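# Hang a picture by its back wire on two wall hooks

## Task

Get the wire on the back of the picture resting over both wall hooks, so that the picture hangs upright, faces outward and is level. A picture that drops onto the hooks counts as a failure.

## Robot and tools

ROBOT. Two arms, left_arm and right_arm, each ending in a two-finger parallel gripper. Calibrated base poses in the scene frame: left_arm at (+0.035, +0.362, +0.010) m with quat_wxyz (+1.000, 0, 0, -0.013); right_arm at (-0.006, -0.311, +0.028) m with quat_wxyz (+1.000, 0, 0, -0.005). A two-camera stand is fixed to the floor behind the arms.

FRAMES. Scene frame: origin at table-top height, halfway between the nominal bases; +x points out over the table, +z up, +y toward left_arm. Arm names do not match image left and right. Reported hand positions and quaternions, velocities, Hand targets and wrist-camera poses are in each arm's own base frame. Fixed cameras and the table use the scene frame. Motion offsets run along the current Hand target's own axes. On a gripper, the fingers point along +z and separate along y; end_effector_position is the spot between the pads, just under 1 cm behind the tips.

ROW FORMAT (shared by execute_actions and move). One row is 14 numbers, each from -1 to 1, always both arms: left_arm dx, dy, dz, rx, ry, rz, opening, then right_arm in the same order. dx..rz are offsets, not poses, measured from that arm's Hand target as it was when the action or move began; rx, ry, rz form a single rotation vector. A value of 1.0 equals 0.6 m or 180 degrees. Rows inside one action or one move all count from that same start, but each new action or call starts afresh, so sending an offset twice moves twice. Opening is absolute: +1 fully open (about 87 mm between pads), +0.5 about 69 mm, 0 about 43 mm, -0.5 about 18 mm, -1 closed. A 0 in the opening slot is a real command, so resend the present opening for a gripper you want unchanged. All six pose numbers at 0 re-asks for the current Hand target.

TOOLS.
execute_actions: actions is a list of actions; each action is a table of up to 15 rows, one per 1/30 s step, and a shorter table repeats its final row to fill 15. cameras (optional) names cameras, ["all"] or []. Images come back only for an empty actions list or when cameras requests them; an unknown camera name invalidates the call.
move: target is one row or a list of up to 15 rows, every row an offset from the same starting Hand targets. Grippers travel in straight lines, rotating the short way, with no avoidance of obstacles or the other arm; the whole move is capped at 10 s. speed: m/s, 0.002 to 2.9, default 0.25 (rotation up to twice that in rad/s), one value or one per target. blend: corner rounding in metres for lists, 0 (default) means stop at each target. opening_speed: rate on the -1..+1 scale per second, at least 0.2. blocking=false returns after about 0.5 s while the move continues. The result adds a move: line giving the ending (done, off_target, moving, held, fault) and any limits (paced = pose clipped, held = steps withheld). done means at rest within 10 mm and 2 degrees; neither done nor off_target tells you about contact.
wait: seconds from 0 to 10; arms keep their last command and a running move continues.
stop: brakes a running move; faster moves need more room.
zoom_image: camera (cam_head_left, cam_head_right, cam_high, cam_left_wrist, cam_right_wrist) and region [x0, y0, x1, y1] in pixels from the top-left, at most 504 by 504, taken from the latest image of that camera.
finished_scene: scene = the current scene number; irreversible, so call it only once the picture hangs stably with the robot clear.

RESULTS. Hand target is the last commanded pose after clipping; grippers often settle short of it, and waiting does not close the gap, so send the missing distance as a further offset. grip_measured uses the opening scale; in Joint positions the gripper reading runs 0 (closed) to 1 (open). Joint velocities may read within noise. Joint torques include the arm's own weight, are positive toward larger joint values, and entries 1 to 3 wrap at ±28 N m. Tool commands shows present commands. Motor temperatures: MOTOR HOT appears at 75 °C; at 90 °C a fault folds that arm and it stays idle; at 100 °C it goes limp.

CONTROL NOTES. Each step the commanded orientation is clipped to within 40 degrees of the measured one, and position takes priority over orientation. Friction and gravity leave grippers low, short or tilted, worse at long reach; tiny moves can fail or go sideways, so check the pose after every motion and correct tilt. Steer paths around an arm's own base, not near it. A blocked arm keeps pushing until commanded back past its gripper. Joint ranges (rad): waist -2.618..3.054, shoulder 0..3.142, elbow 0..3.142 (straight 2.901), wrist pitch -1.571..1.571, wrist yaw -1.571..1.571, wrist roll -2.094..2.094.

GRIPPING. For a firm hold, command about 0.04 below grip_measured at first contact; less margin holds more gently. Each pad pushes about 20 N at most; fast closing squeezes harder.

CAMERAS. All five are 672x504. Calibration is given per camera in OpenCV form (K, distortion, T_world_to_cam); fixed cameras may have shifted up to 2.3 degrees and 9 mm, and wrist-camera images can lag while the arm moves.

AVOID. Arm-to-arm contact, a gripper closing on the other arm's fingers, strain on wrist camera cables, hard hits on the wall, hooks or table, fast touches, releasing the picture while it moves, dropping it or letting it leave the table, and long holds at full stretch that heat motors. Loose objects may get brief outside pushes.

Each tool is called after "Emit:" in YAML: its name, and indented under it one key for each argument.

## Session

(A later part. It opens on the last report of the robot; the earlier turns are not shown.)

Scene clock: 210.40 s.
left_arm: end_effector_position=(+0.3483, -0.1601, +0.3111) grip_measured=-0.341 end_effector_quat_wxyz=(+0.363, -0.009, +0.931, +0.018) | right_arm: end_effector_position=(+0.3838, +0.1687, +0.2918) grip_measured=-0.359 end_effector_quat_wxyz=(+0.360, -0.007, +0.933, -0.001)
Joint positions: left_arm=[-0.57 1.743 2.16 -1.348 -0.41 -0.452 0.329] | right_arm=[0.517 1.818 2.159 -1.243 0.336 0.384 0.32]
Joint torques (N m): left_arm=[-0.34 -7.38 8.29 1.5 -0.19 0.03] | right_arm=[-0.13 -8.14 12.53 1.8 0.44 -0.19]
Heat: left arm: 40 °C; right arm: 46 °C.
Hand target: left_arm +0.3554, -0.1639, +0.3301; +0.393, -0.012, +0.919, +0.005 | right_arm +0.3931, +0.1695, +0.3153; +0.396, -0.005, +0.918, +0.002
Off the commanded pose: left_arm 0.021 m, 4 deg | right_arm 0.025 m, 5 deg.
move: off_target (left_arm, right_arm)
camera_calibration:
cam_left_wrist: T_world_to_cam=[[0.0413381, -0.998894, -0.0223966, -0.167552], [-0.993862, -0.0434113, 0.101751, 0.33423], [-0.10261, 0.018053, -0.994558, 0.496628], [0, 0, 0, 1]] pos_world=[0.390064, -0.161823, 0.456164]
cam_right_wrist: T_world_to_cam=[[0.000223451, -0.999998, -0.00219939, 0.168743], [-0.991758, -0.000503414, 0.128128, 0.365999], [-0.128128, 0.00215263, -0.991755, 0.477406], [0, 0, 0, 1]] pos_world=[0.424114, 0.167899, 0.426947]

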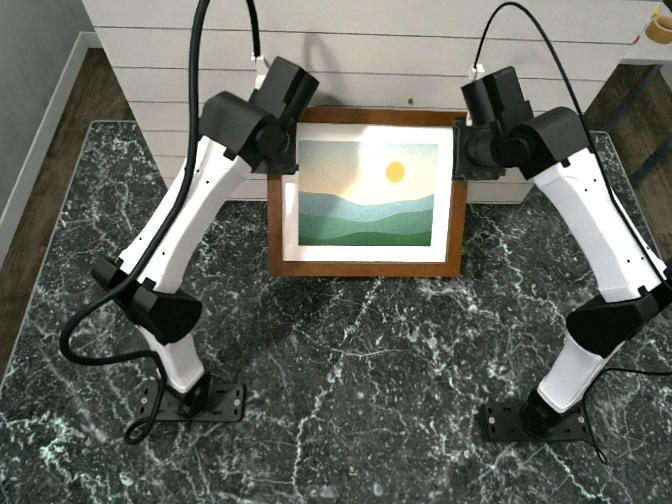

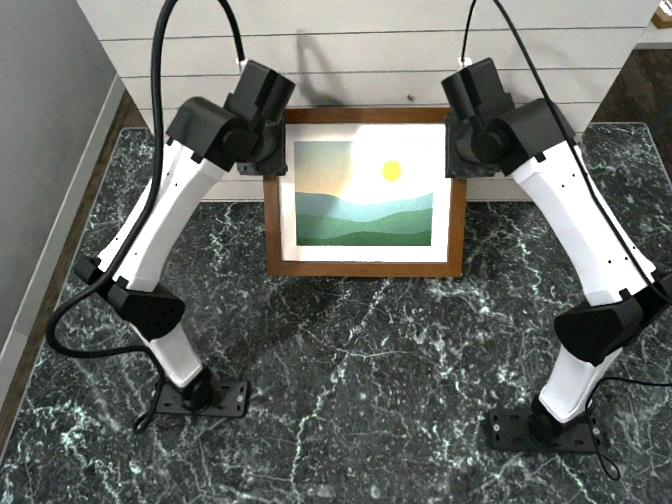

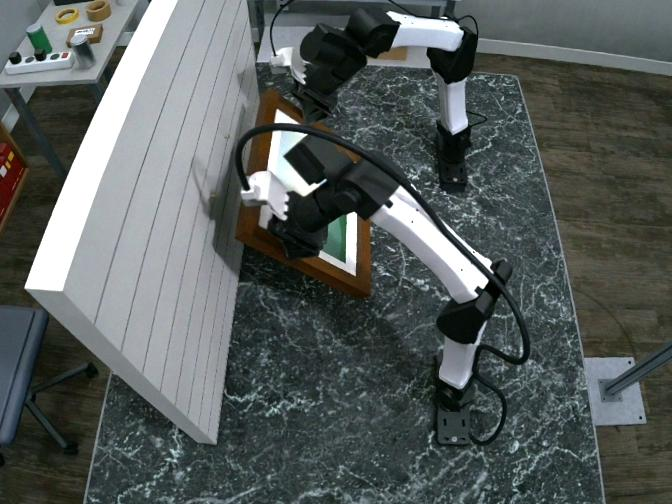

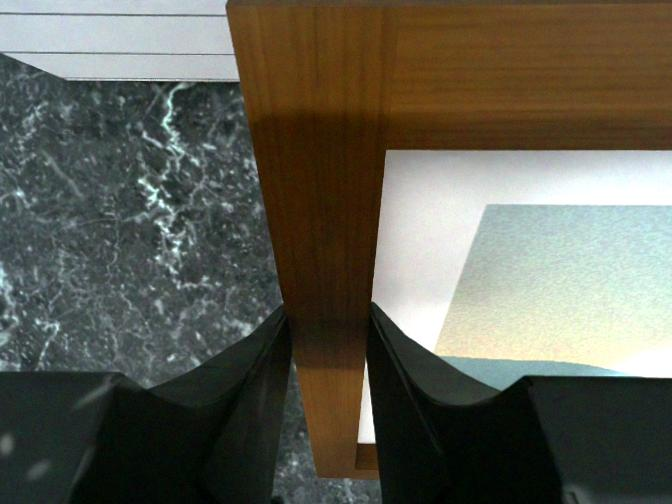

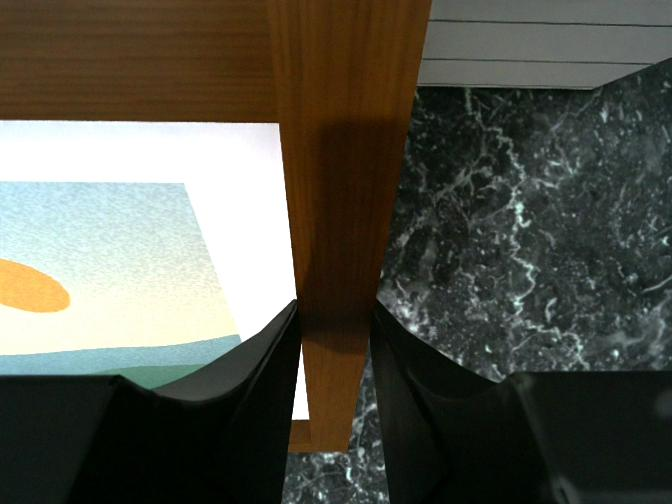

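Emit:
move:
  target: [0,0,-0.094,0,-0.417,0,-0.46,0,0,-0.094,0,-0.417,0,-0.46]
  speed: 0.25
  cameras: ["all"]

Emit:
zoom_image:
  camera: "cam_high"
  region: [180, 60, 420, 340]

Emit:
zoom_image:
  camera: "cam_head_left"
  region: [230, 60, 470, 260]

Scene clock: 221.67 s.
left_arm: end_effector_position=(+0.3179, -0.1618, +0.3449) grip_measured=-0.338 end_effector_quat_wxyz=(+0.847, -0.008, +0.530, +0.027) | right_arm: end_effector_position=(+0.3581, +0.1662, +0.3254) grip_measured=-0.358 end_effector_quat_wxyz=(+0.846, -0.005, +0.533, -0.014)
Joint positions: left_arm=[-0.876 1.242 0.576 1.344 -0.799 0.54 0.331] | right_arm=[0.748 1.37 0.609 1.342 0.668 -0.412 0.321]
Joint torques (N m): left_arm=[0.36 -3.06 6.52 1.83 0.87 0.25] | right_arm=[-0.49 -4.71 8.39 2.57 -0.76 -0.35]
Heat: left arm: 41 °C; right arm: 46 °C.
Hand target: left_arm +0.3146, -0.1649, +0.3690; +0.872, -0.006, +0.489, +0.011 | right_arm +0.3521, +0.1690, +0.3541; +0.874, -0.002, +0.487, +0.005
Off the commanded pose: left_arm 0.025 m, 6 deg | right_arm 0.029 m, 7 deg.
move: off_target (left_arm, right_arm)
camera_calibration:
cam_left_wrist: T_world_to_cam=[[0.0527235, -0.998605, -0.00288006, -0.177499], [-0.383495, -0.0175844, -0.923375, 0.46421], [0.922037, 0.049788, -0.383888, -0.00416634], [0, 0, 0, 1]] pos_world=[0.191222, -0.168881, 0.42653]
cam_right_wrist: T_world_to_cam=[[-0.0130541, -0.999881, 0.00819558, 0.167743], [-0.407279, -0.00216862, -0.913301, 0.46603], [0.913211, -0.0152602, -0.407202, -0.0527551], [0, 0, 0, 1]] pos_world=[0.24017, 0.167929, 0.402769]

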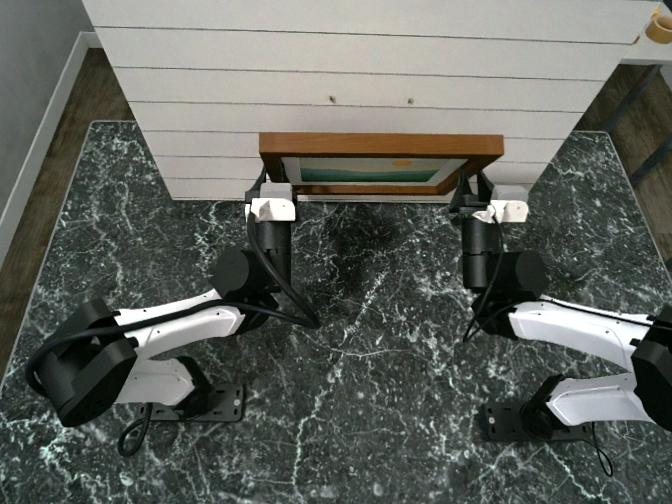

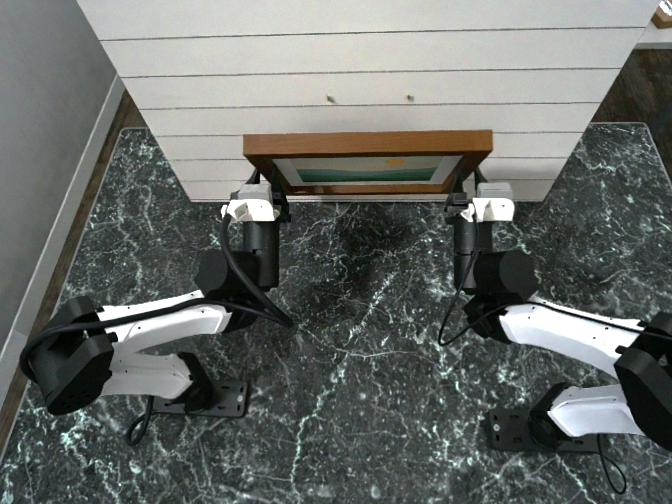

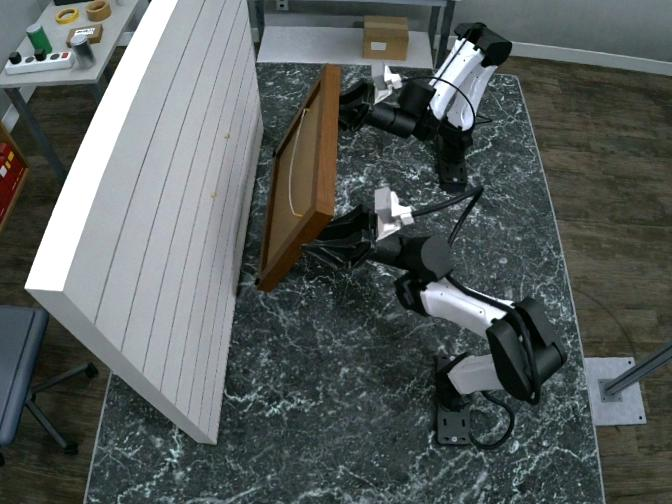

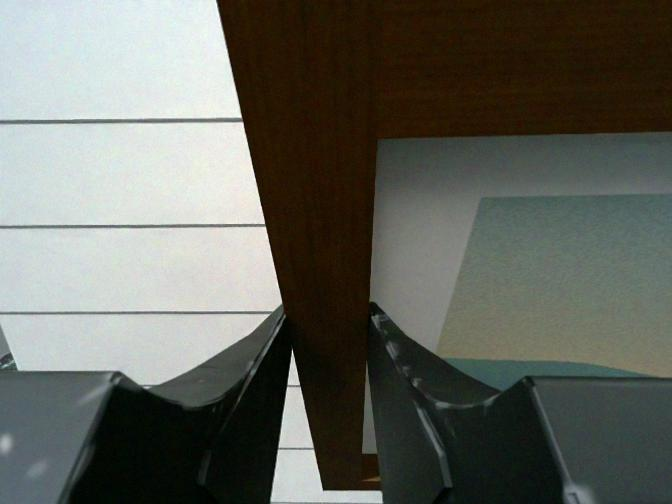

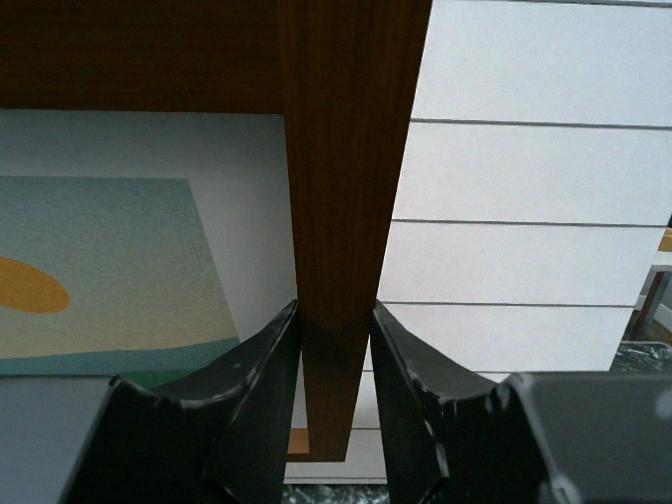

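Scaled by 1.800 from the camera's 672x504 image, which has a finer 960x720 frame.

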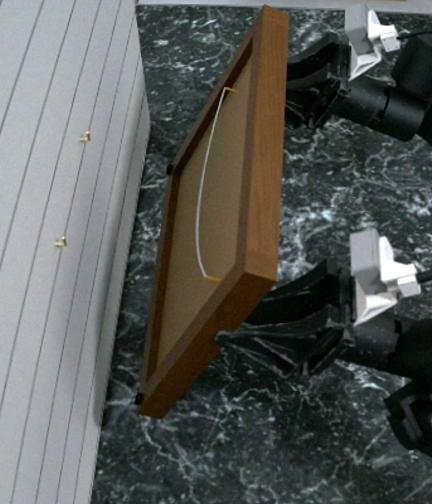

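Scaled by 2.100 from the camera's 672x504 image, which has a finer 960x720 frame.

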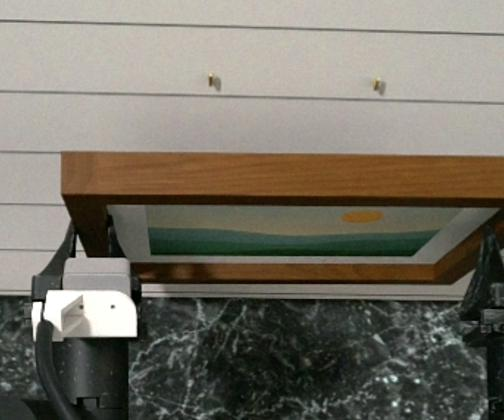

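Emit:
zoom_image:
  camera: "cam_high"
  region: [205, 120, 255, 205]

Emit:
zoom_image:
  camera: "cam_high"
  region: [260, 180, 340, 240]

Emit:
zoom_image:
  camera: "cam_head_left"
  region: [315, 80, 425, 120]

Emit:
zoom_image:
  camera: "cam_head_right"
  region: [315, 80, 425, 120]

Scaled by 5.929 from the camera's 672x504 image, which has a finer 960x720 frame.

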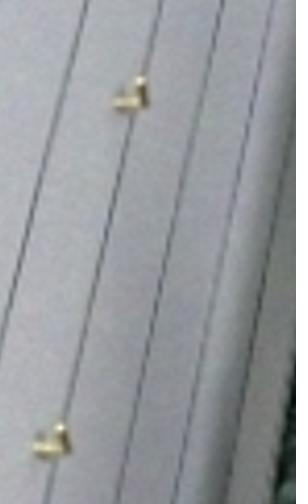

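Scaled by 6.300 from the camera's 672x504 image, which has a finer 960x720 frame.

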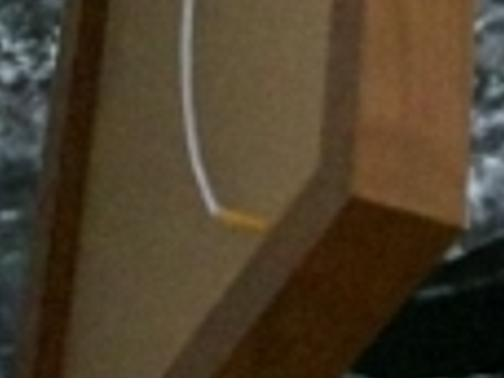

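Scaled by 4.582 from the camera's 672x504 image, which has a finer 960x720 frame.

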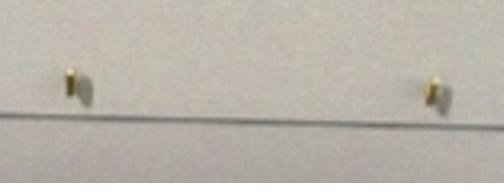

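Scaled by 4.582 from the camera's 672x504 image, which has a finer 960x720 frame.

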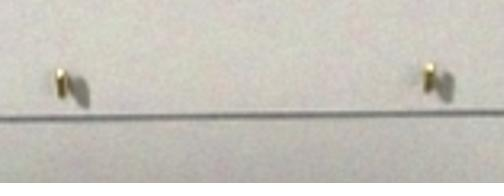

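Emit:
move:
  target: [-0.0807,-0.0017,0.1878,0,0.161,0,-0.46,-0.0842,-0.0025,0.1822,0,0.161,0,-0.46]
  speed: 0.15
  cameras: ["cam_head_left","cam_head_right","cam_high"]

Emit:
zoom_image:
  camera: "cam_high"
  region: [180, 60, 420, 340]

Scene clock: 267.20 s.
left_arm: end_effector_position=(+0.3834, -0.1629, +0.4339) grip_measured=-0.337 end_effector_quat_wxyz=(+0.690, +0.002, +0.723, +0.028) | right_arm: end_effector_position=(+0.4172, +0.1652, +0.4100) grip_measured=-0.357 end_effector_quat_wxyz=(+0.687, -0.007, +0.726, -0.014)
Joint positions: left_arm=[-0.684 1.39 1.622 -0.292 -0.721 0.003 0.332] | right_arm=[0.604 1.448 1.576 -0.196 0.614 0.009 0.322]
Joint torques (N m): left_arm=[0.05 -5.01 9.22 2.29 0.15 0.22] | right_arm=[-0.24 -6.16 14.24 2.67 -0.16 -0.43]
Motor temperatures (°C): left_arm=[25 36 38 31 24 19 21] | right_arm=[20 28 42 33 21 21 21]
Heat: left arm: 38 °C; right arm: 42 °C.
Hand target: left_arm +0.3855, -0.1642, +0.4689; +0.722, -0.009, +0.692, +0.009 | right_arm +0.4185, +0.1681, +0.4546; +0.724, -0.003, +0.690, +0.004
Off the commanded pose: left_arm 0.035 m, 6 deg | right_arm 0.045 m, 6 deg.
move: off_target (left_arm, right_arm)
Images, in order (width x height): cam_head_left 672x504, cam_head_right 672x504, cam_high 672x504.

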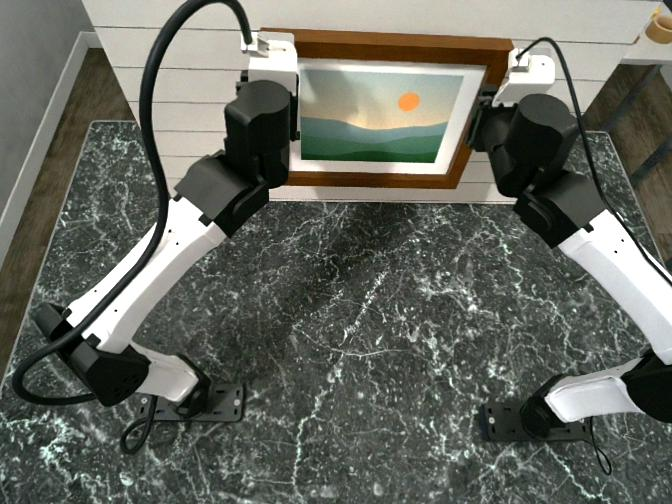

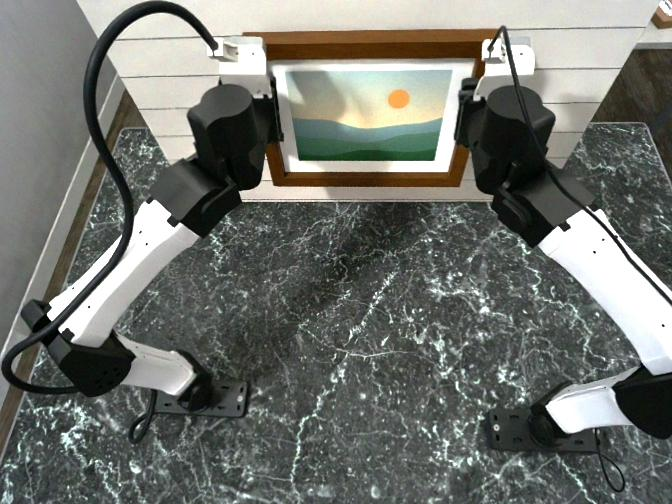

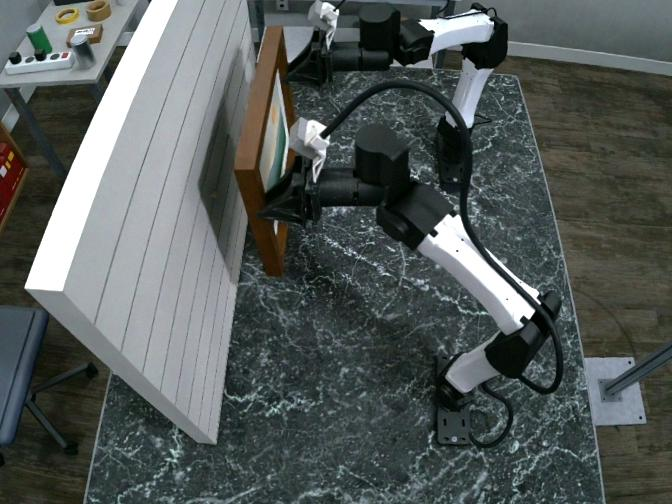

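Scaled by 1.800 from the camera's 672x504 image, which has a finer 960x720 frame.

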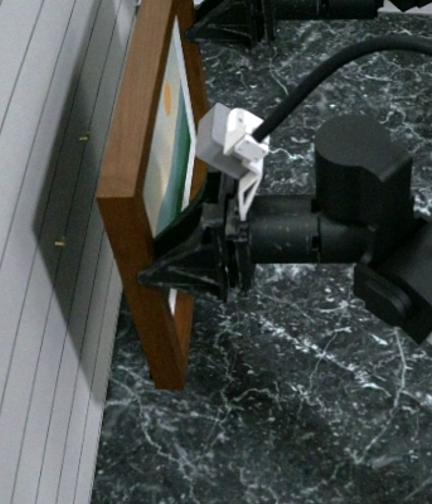

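Emit:
move:
  target: [-0.0027,0,0.1335,0,-0.014,0,-0.46,-0.0093,0,0.1338,0,-0.016,0,-0.46]
  speed: 0.1
  cameras: ["cam_head_left","cam_head_right","cam_high"]

Emit:
zoom_image:
  camera: "cam_high"
  region: [180, 10, 320, 280]

Emit:
zoom_image:
  camera: "cam_head_left"
  region: [230, 0, 550, 180]

Emit:
zoom_image:
  camera: "cam_head_right"
  region: [220, 0, 540, 180]

Scene clock: 289.30 s.
left_arm: end_effector_position=(+0.4603, -0.1611, +0.4255) grip_measured=-0.337 end_effector_quat_wxyz=(+0.690, +0.000, +0.723, +0.024) | right_arm: end_effector_position=(+0.4930, +0.1649, +0.4041) grip_measured=-0.357 end_effector_quat_wxyz=(+0.688, -0.006, +0.726, -0.013)
Joint positions: left_arm=[-0.531 1.602 1.777 -0.229 -0.566 0.007 0.332] | right_arm=[0.483 1.683 1.78 -0.157 0.493 0.001 0.322]
Joint torques (N m): left_arm=[0.12 -7.19 10.04 2.64 0.14 0.33] | right_arm=[-0.25 -8.29 15.54 3.1 -0.16 -0.51]
Motor temperatures (°C): left_arm=[25 37 42 34 23 19 21] | right_arm=[20 28 47 36 21 21 21]
Heat: left arm: 42 °C; right arm: 47 °C.
Hand target: left_arm +0.4655, -0.1621, +0.4739; +0.737, -0.009, +0.676, +0.009 | right_arm +0.4984, +0.1691, +0.4640; +0.741, -0.003, +0.671, +0.004
Off the commanded pose: left_arm 0.049 m, 8 deg | right_arm 0.060 m, 9 deg.
move: off_target (left_arm, right_arm)
Images, in order (width x height): cam_head_left 672x504, cam_head_right 672x504, cam_high 672x504.

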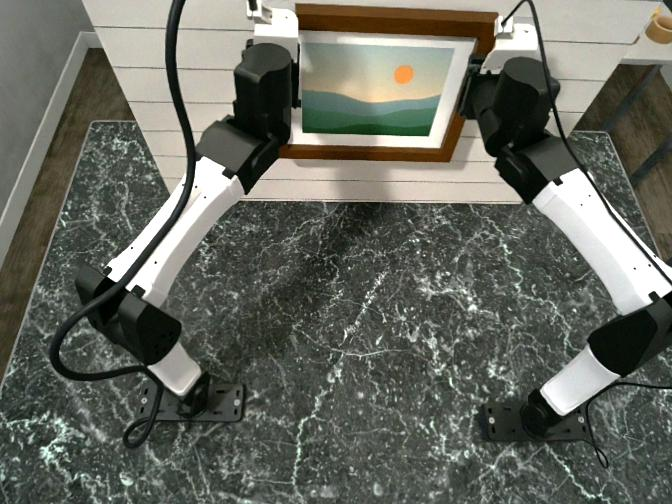

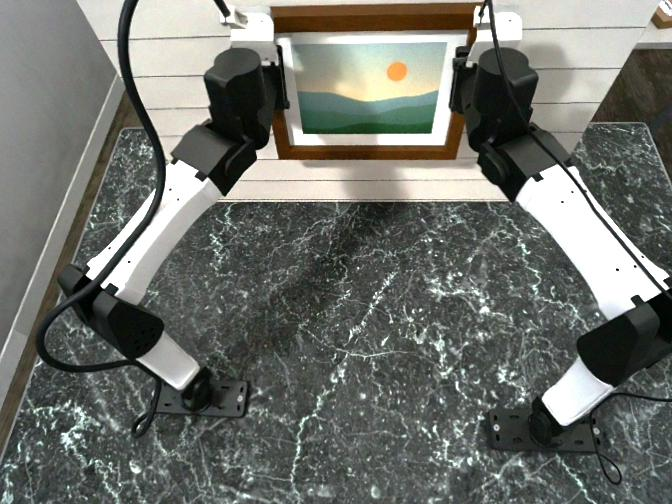

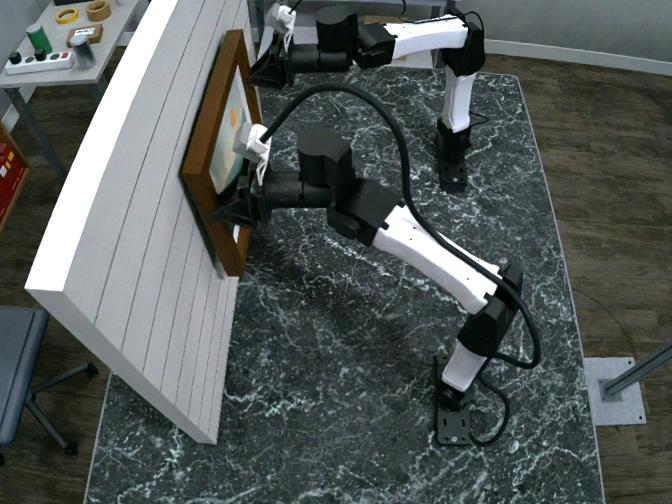

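Scaled by 1.867 from the camera's 672x504 image, which has a finer 960x720 frame.

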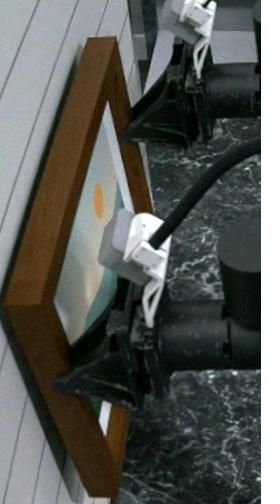

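Scaled by 1.575 from the camera's 672x504 image, which has a finer 960x720 frame.

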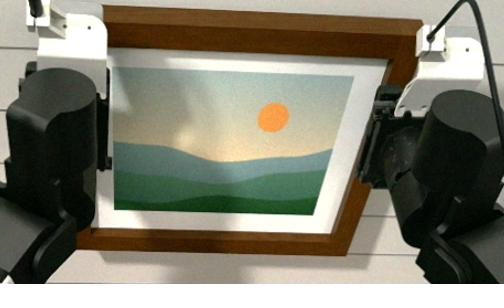

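Scaled by 1.575 from the camera's 672x504 image, which has a finer 960x720 frame.

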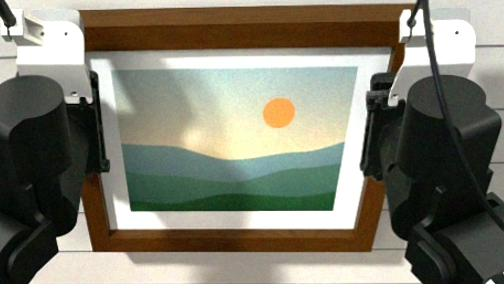

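Emit:
move:
  target: [-0.0138,0.0058,0.0347,0,-0.03,0,-0.46,-0.0167,0.0058,0.04,0,-0.03,0,-0.46]
  speed: 0.05
  cameras: ["cam_head_left","cam_high"]

Emit:
zoom_image:
  camera: "cam_high"
  region: [170, 10, 310, 280]

Scene clock: 305.43 s.
left_arm: end_effector_position=(+0.4740, -0.1555, +0.4360) grip_measured=-0.338 end_effector_quat_wxyz=(+0.711, +0.003, +0.702, +0.030) | right_arm: end_effector_position=(+0.5084, +0.1683, +0.4093) grip_measured=-0.357 end_effector_quat_wxyz=(+0.709, -0.005, +0.705, -0.011)
Joint positions: left_arm=[-0.503 1.622 1.777 -0.14 -0.541 0.055 0.331] | right_arm=[0.474 1.719 1.782 -0.057 0.481 -0.025 0.321]
Joint torques (N m): left_arm=[0.65 -6.9 7.82 3.28 0.28 0.32] | right_arm=[-0.76 -7.36 16.12 3.61 -0.25 -0.67]
Heat: left arm: 41 °C; right arm: 50 °C.
Hand target: left_arm +0.4854, -0.1581, +0.4840; +0.768, -0.008, +0.641, +0.010 | right_arm +0.5212, +0.1728, +0.4764; +0.772, -0.003, +0.636, +0.004
Off the commanded pose: left_arm 0.049 m, 10 deg | right_arm 0.068 m, 11 deg.
move: off_target (left_arm, right_arm)
Images, in order (width x height): cam_head_left 672x504, cam_high 672x504.

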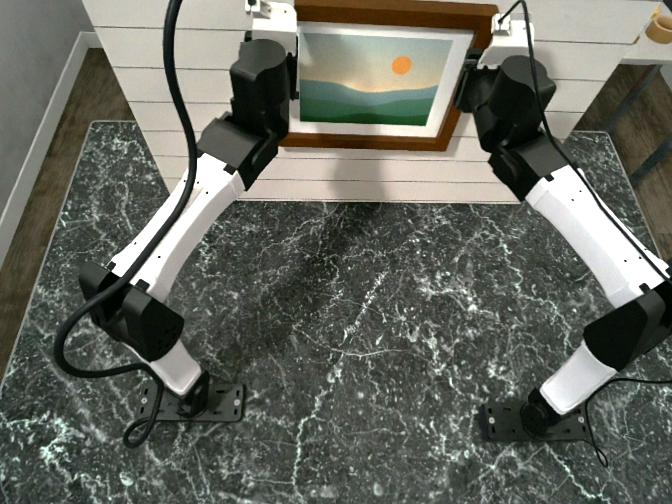

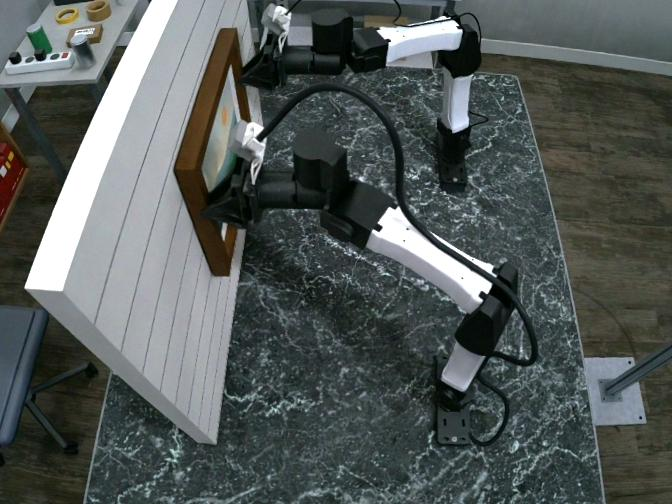

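Scaled by 1.867 from the camera's 672x504 image, which has a finer 960x720 frame.

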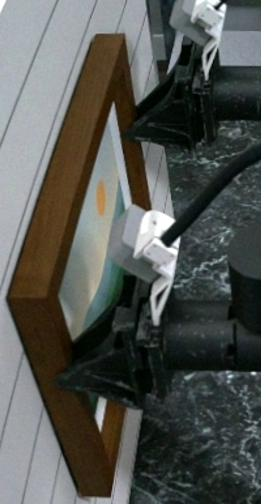

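Emit:
move:
  target: [0.1388,0,-0.0287,0,0.008,0,-0.46,0.1257,0,-0.0263,0,0.008,0,-0.46]
  speed: 0.06
  cameras: ["cam_head_left","cam_high"]

Emit:
zoom_image:
  camera: "cam_high"
  region: [170, 30, 310, 300]

Scene clock: 324.10 s.
left_arm: end_effector_position=(+0.4750, -0.1542, +0.4071) grip_measured=-0.340 end_effector_quat_wxyz=(+0.758, -0.018, +0.651, +0.013) | right_arm: end_effector_position=(+0.5105, +0.1670, +0.3988) grip_measured=-0.362 end_effector_quat_wxyz=(+0.749, -0.003, +0.662, -0.019)
Joint positions: left_arm=[-0.501 1.547 1.432 0.292 -0.539 0.08 0.33] | right_arm=[0.479 1.684 1.571 0.254 0.495 -0.097 0.319]
Joint torques (N m): left_arm=[0.68 -5.01 5.24 1.95 0.35 -0.01] | right_arm=[-1.68 -6.04 6.98 2.84 -0.51 0.13]
Motor temperatures (°C): left_arm=[25 39 40 45 23 19 22] | right_arm=[20 29 49 41 21 21 21]
Heat: left arm: 45 °C; right arm: 49 °C.
Hand target: left_arm +0.4834, -0.1581, +0.3991; +0.760, -0.009, +0.650, +0.010 | right_arm +0.5202, +0.1728, +0.3992; +0.764, -0.003, +0.645, +0.004
Off the commanded pose: left_arm 0.012 m, 1 deg | right_arm 0.011 m, 4 deg.
move: off_target (left_arm, right_arm)
Images, in order (width x height): cam_head_left 672x504, cam_high 672x504.

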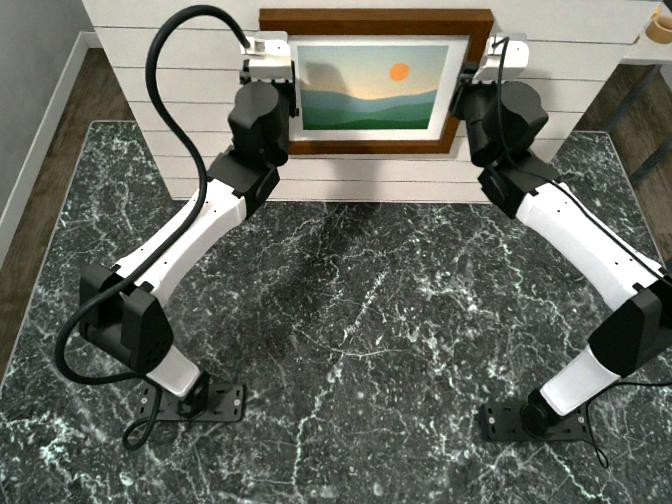

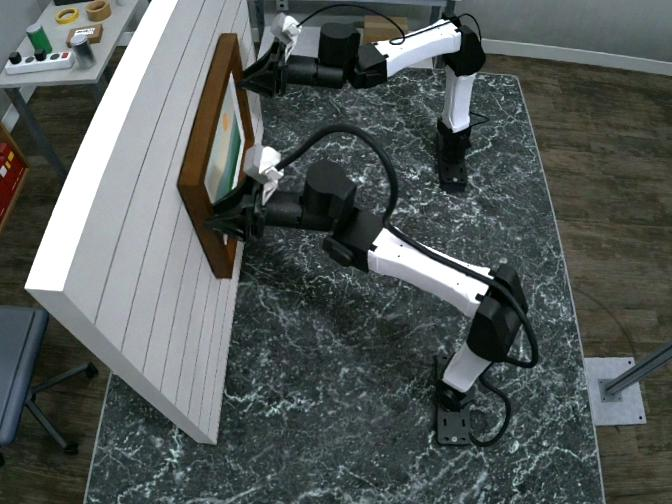

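Scaled by 1.867 from the camera's 672x504 image, which has a finer 960x720 frame.

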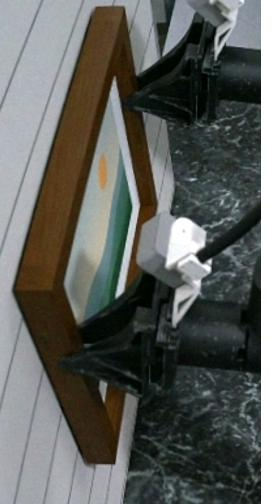

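Emit:
move:
  target: [0.0737,0,-0.015,0,0.04,0,-0.46,0.09,0,-0.0177,0,0.04,0,-0.46]
  speed: 0.06
  cameras: ["cam_head_left","cam_head_right","cam_high"]

Emit:
zoom_image:
  camera: "cam_high"
  region: [170, 30, 310, 300]

Scene clock: 334.40 s.
left_arm: end_effector_position=(+0.4745, -0.1533, +0.3510) grip_measured=-0.340 end_effector_quat_wxyz=(+0.709, -0.020, +0.705, +0.017) | right_arm: end_effector_position=(+0.5100, +0.1683, +0.3385) grip_measured=-0.362 end_effector_quat_wxyz=(+0.707, +0.001, +0.707, -0.014)
Joint positions: left_arm=[-0.497 1.549 1.364 0.191 -0.549 -0.001 0.33] | right_arm=[0.477 1.686 1.465 0.22 0.498 -0.018 0.319]
Joint torques (N m): left_arm=[0.49 -5.6 6.63 2.06 0.36 0.08] | right_arm=[-1.66 -6.67 8.4 2.75 -0.45 -0.07]
Motor temperatures (°C): left_arm=[25 39 40 40 23 19 22] | right_arm=[20 29 48 40 21 21 21]
Heat: left arm: 40 °C; right arm: 48 °C.
Hand target: left_arm +0.4814, -0.1582, +0.3538; +0.717, -0.009, +0.697, +0.009 | right_arm +0.5188, +0.1728, +0.3443; +0.722, -0.003, +0.692, +0.004
Off the commanded pose: left_arm 0.009 m, 2 deg | right_arm 0.011 m, 3 deg.
move: off_target (right_arm)
Images, in order (width x height): cam_head_left 672x504, cam_head_right 672x504, cam_high 672x504.

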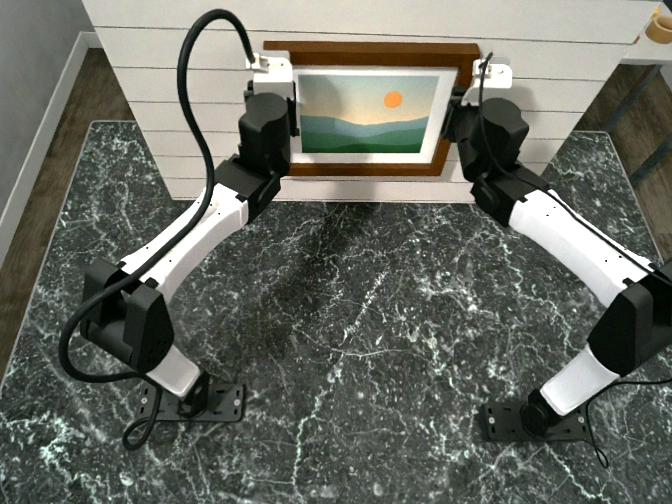

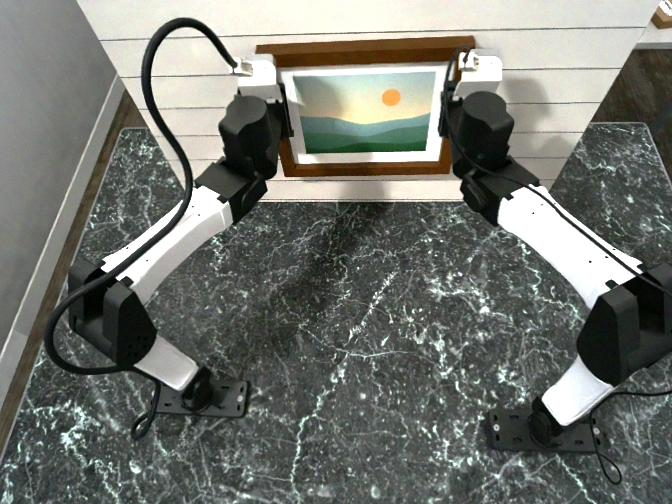

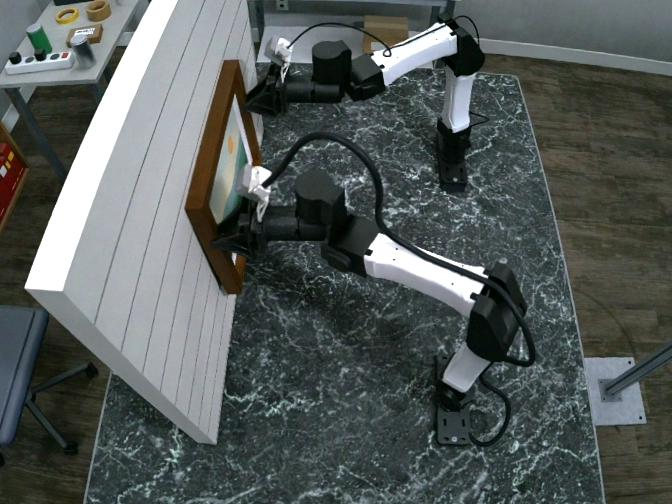

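Scaled by 1.867 from the camera's 672x504 image, which has a finer 960x720 frame.

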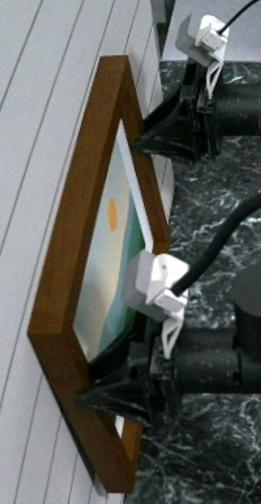

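Emit:
move:
  target: [0.11,0,-0.003,0,0.012,0,-0.46,0.122,0,-0.003,0,0.012,0,-0.46]
  speed: 0.06
  cameras: ["cam_head_left","cam_head_right","cam_high"]

Emit:
zoom_image:
  camera: "cam_high"
  region: [170, 50, 310, 320]

Emit:
zoom_image:
  camera: "cam_head_left"
  region: [230, 50, 500, 220]

Scene clock: 342.20 s.
left_arm: end_effector_position=(+0.4753, -0.1535, +0.2982) grip_measured=-0.342 end_effector_quat_wxyz=(+0.706, -0.024, +0.707, +0.012) | right_arm: end_effector_position=(+0.5115, +0.1682, +0.2840) grip_measured=-0.362 end_effector_quat_wxyz=(+0.709, +0.006, +0.705, -0.008)
Joint positions: left_arm=[-0.495 1.561 1.173 0.387 -0.546 -0.018 0.329] | right_arm=[0.473 1.708 1.265 0.449 0.493 -0.005 0.319]
Joint torques (N m): left_arm=[0.47 -5.04 5.65 1.92 0.35 0.04] | right_arm=[-1.61 -5.35 7.23 2.47 -0.43 0.01]
Heat: left arm: 40 °C; right arm: 48 °C.
Hand target: left_arm +0.4815, -0.1582, +0.2878; +0.704, -0.009, +0.710, +0.009 | right_arm +0.5200, +0.1727, +0.2711; +0.709, -0.003, +0.705, +0.004
Off the commanded pose: left_arm 0.013 m, 2 deg | right_arm 0.016 m, 2 deg.
move: off_target (left_arm, right_arm)
Images, in order (width x height): cam_head_left 672x504, cam_head_right 672x504, cam_high 672x504.

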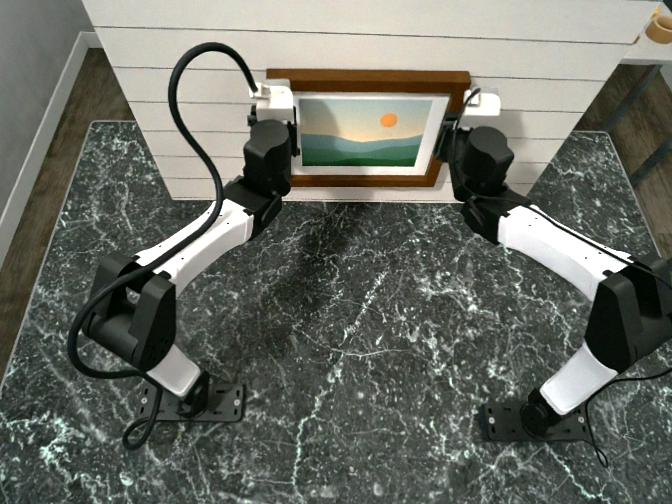

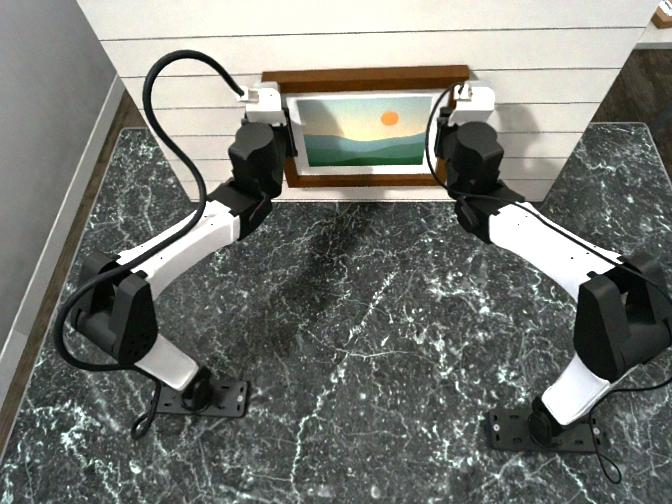

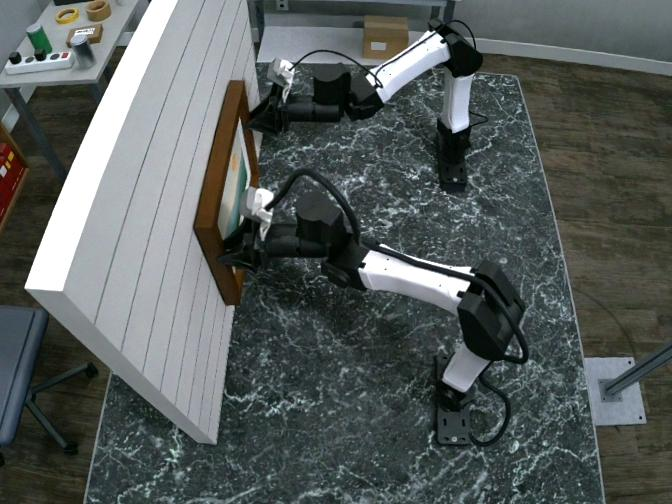

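Scaled by 1.867 from the camera's 672x504 image, which has a finer 960x720 frame.

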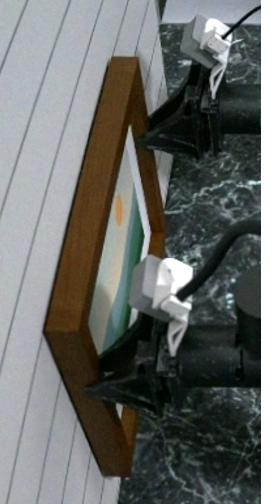

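Scaled by 1.867 from the camera's 672x504 image, which has a finer 960x720 frame.

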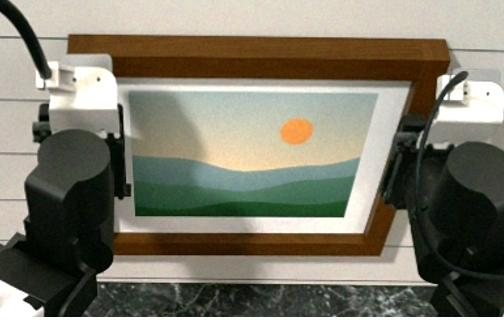

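Emit:
move:
  target: [0.033,0,-0.003,0,0,0,-0.46,0.036,0,-0.003,0,0,0,-0.46]
  speed: 0.04

Emit:
move:
  target: [0.025,0,0,0,0,0,-0.46,0.025,0,0,0,0,0,-0.46]
  speed: 0.04
  cameras: ["cam_head_left","cam_high"]

Scene clock: 348.50 s.
left_arm: end_effector_position=(+0.4747, -0.1546, +0.2958) grip_measured=-0.344 end_effector_quat_wxyz=(+0.723, -0.022, +0.690, +0.005) | right_arm: end_effector_position=(+0.5113, +0.1682, +0.2818) grip_measured=-0.362 end_effector_quat_wxyz=(+0.729, +0.008, +0.685, -0.003)
Joint positions: left_arm=[-0.495 1.561 1.112 0.503 -0.533 0.003 0.328] | right_arm=[0.473 1.714 1.203 0.582 0.488 -0.025 0.319]
Joint torques (N m): left_arm=[0.25 -4.33 4.74 1.53 0.22 -0.15] | right_arm=[-1.4 -4.59 6.04 1.88 -0.37 0.2]
Heat: left arm: 40 °C; right arm: 46 °C.
Hand target: left_arm +0.4796, -0.1582, +0.2680; +0.704, -0.009, +0.710, +0.009 | right_arm +0.5183, +0.1728, +0.2495; +0.709, -0.003, +0.705, +0.004
Off the commanded pose: left_arm 0.028 m, 4 deg | right_arm 0.033 m, 4 deg.
move: off_target (left_arm, right_arm)

Scene clock: 349.43 s.
left_arm: end_effector_position=(+0.4745, -0.1547, +0.2946) grip_measured=-0.345 end_effector_quat_wxyz=(+0.736, -0.024, +0.676, +0.000) | right_arm: end_effector_position=(+0.5112, +0.1680, +0.2809) grip_measured=-0.362 end_effector_quat_wxyz=(+0.743, +0.011, +0.670, +0.001)
Joint positions: left_arm=[-0.495 1.566 1.071 0.593 -0.529 0.014 0.327] | right_arm=[0.473 1.724 1.166 0.674 0.486 -0.037 0.319]
Joint torques (N m): left_arm=[0.21 -3.69 4.12 1.2 0.19 -0.26] | right_arm=[-1.36 -3.99 5.35 1.45 -0.34 0.32]
Heat: left arm: 40 °C; right arm: 46 °C.
Hand target: left_arm +0.4794, -0.1582, +0.2530; +0.704, -0.009, +0.710, +0.009 | right_arm +0.5184, +0.1728, +0.2346; +0.709, -0.003, +0.705, +0.004
Off the commanded pose: left_arm 0.042 m, 6 deg | right_arm 0.047 m, 6 deg.
move: off_target (left_arm, right_arm)
Images, in order (width x height): cam_head_left 672x504, cam_high 672x504.

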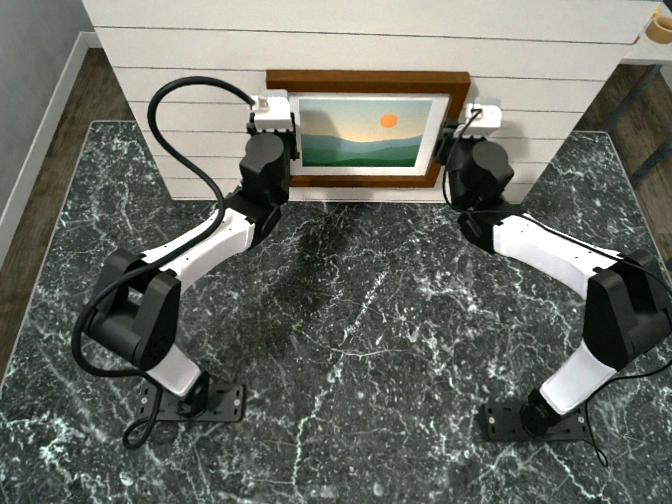

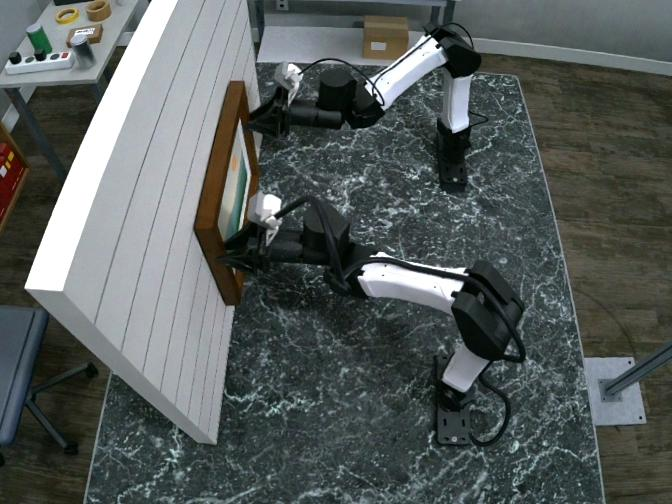

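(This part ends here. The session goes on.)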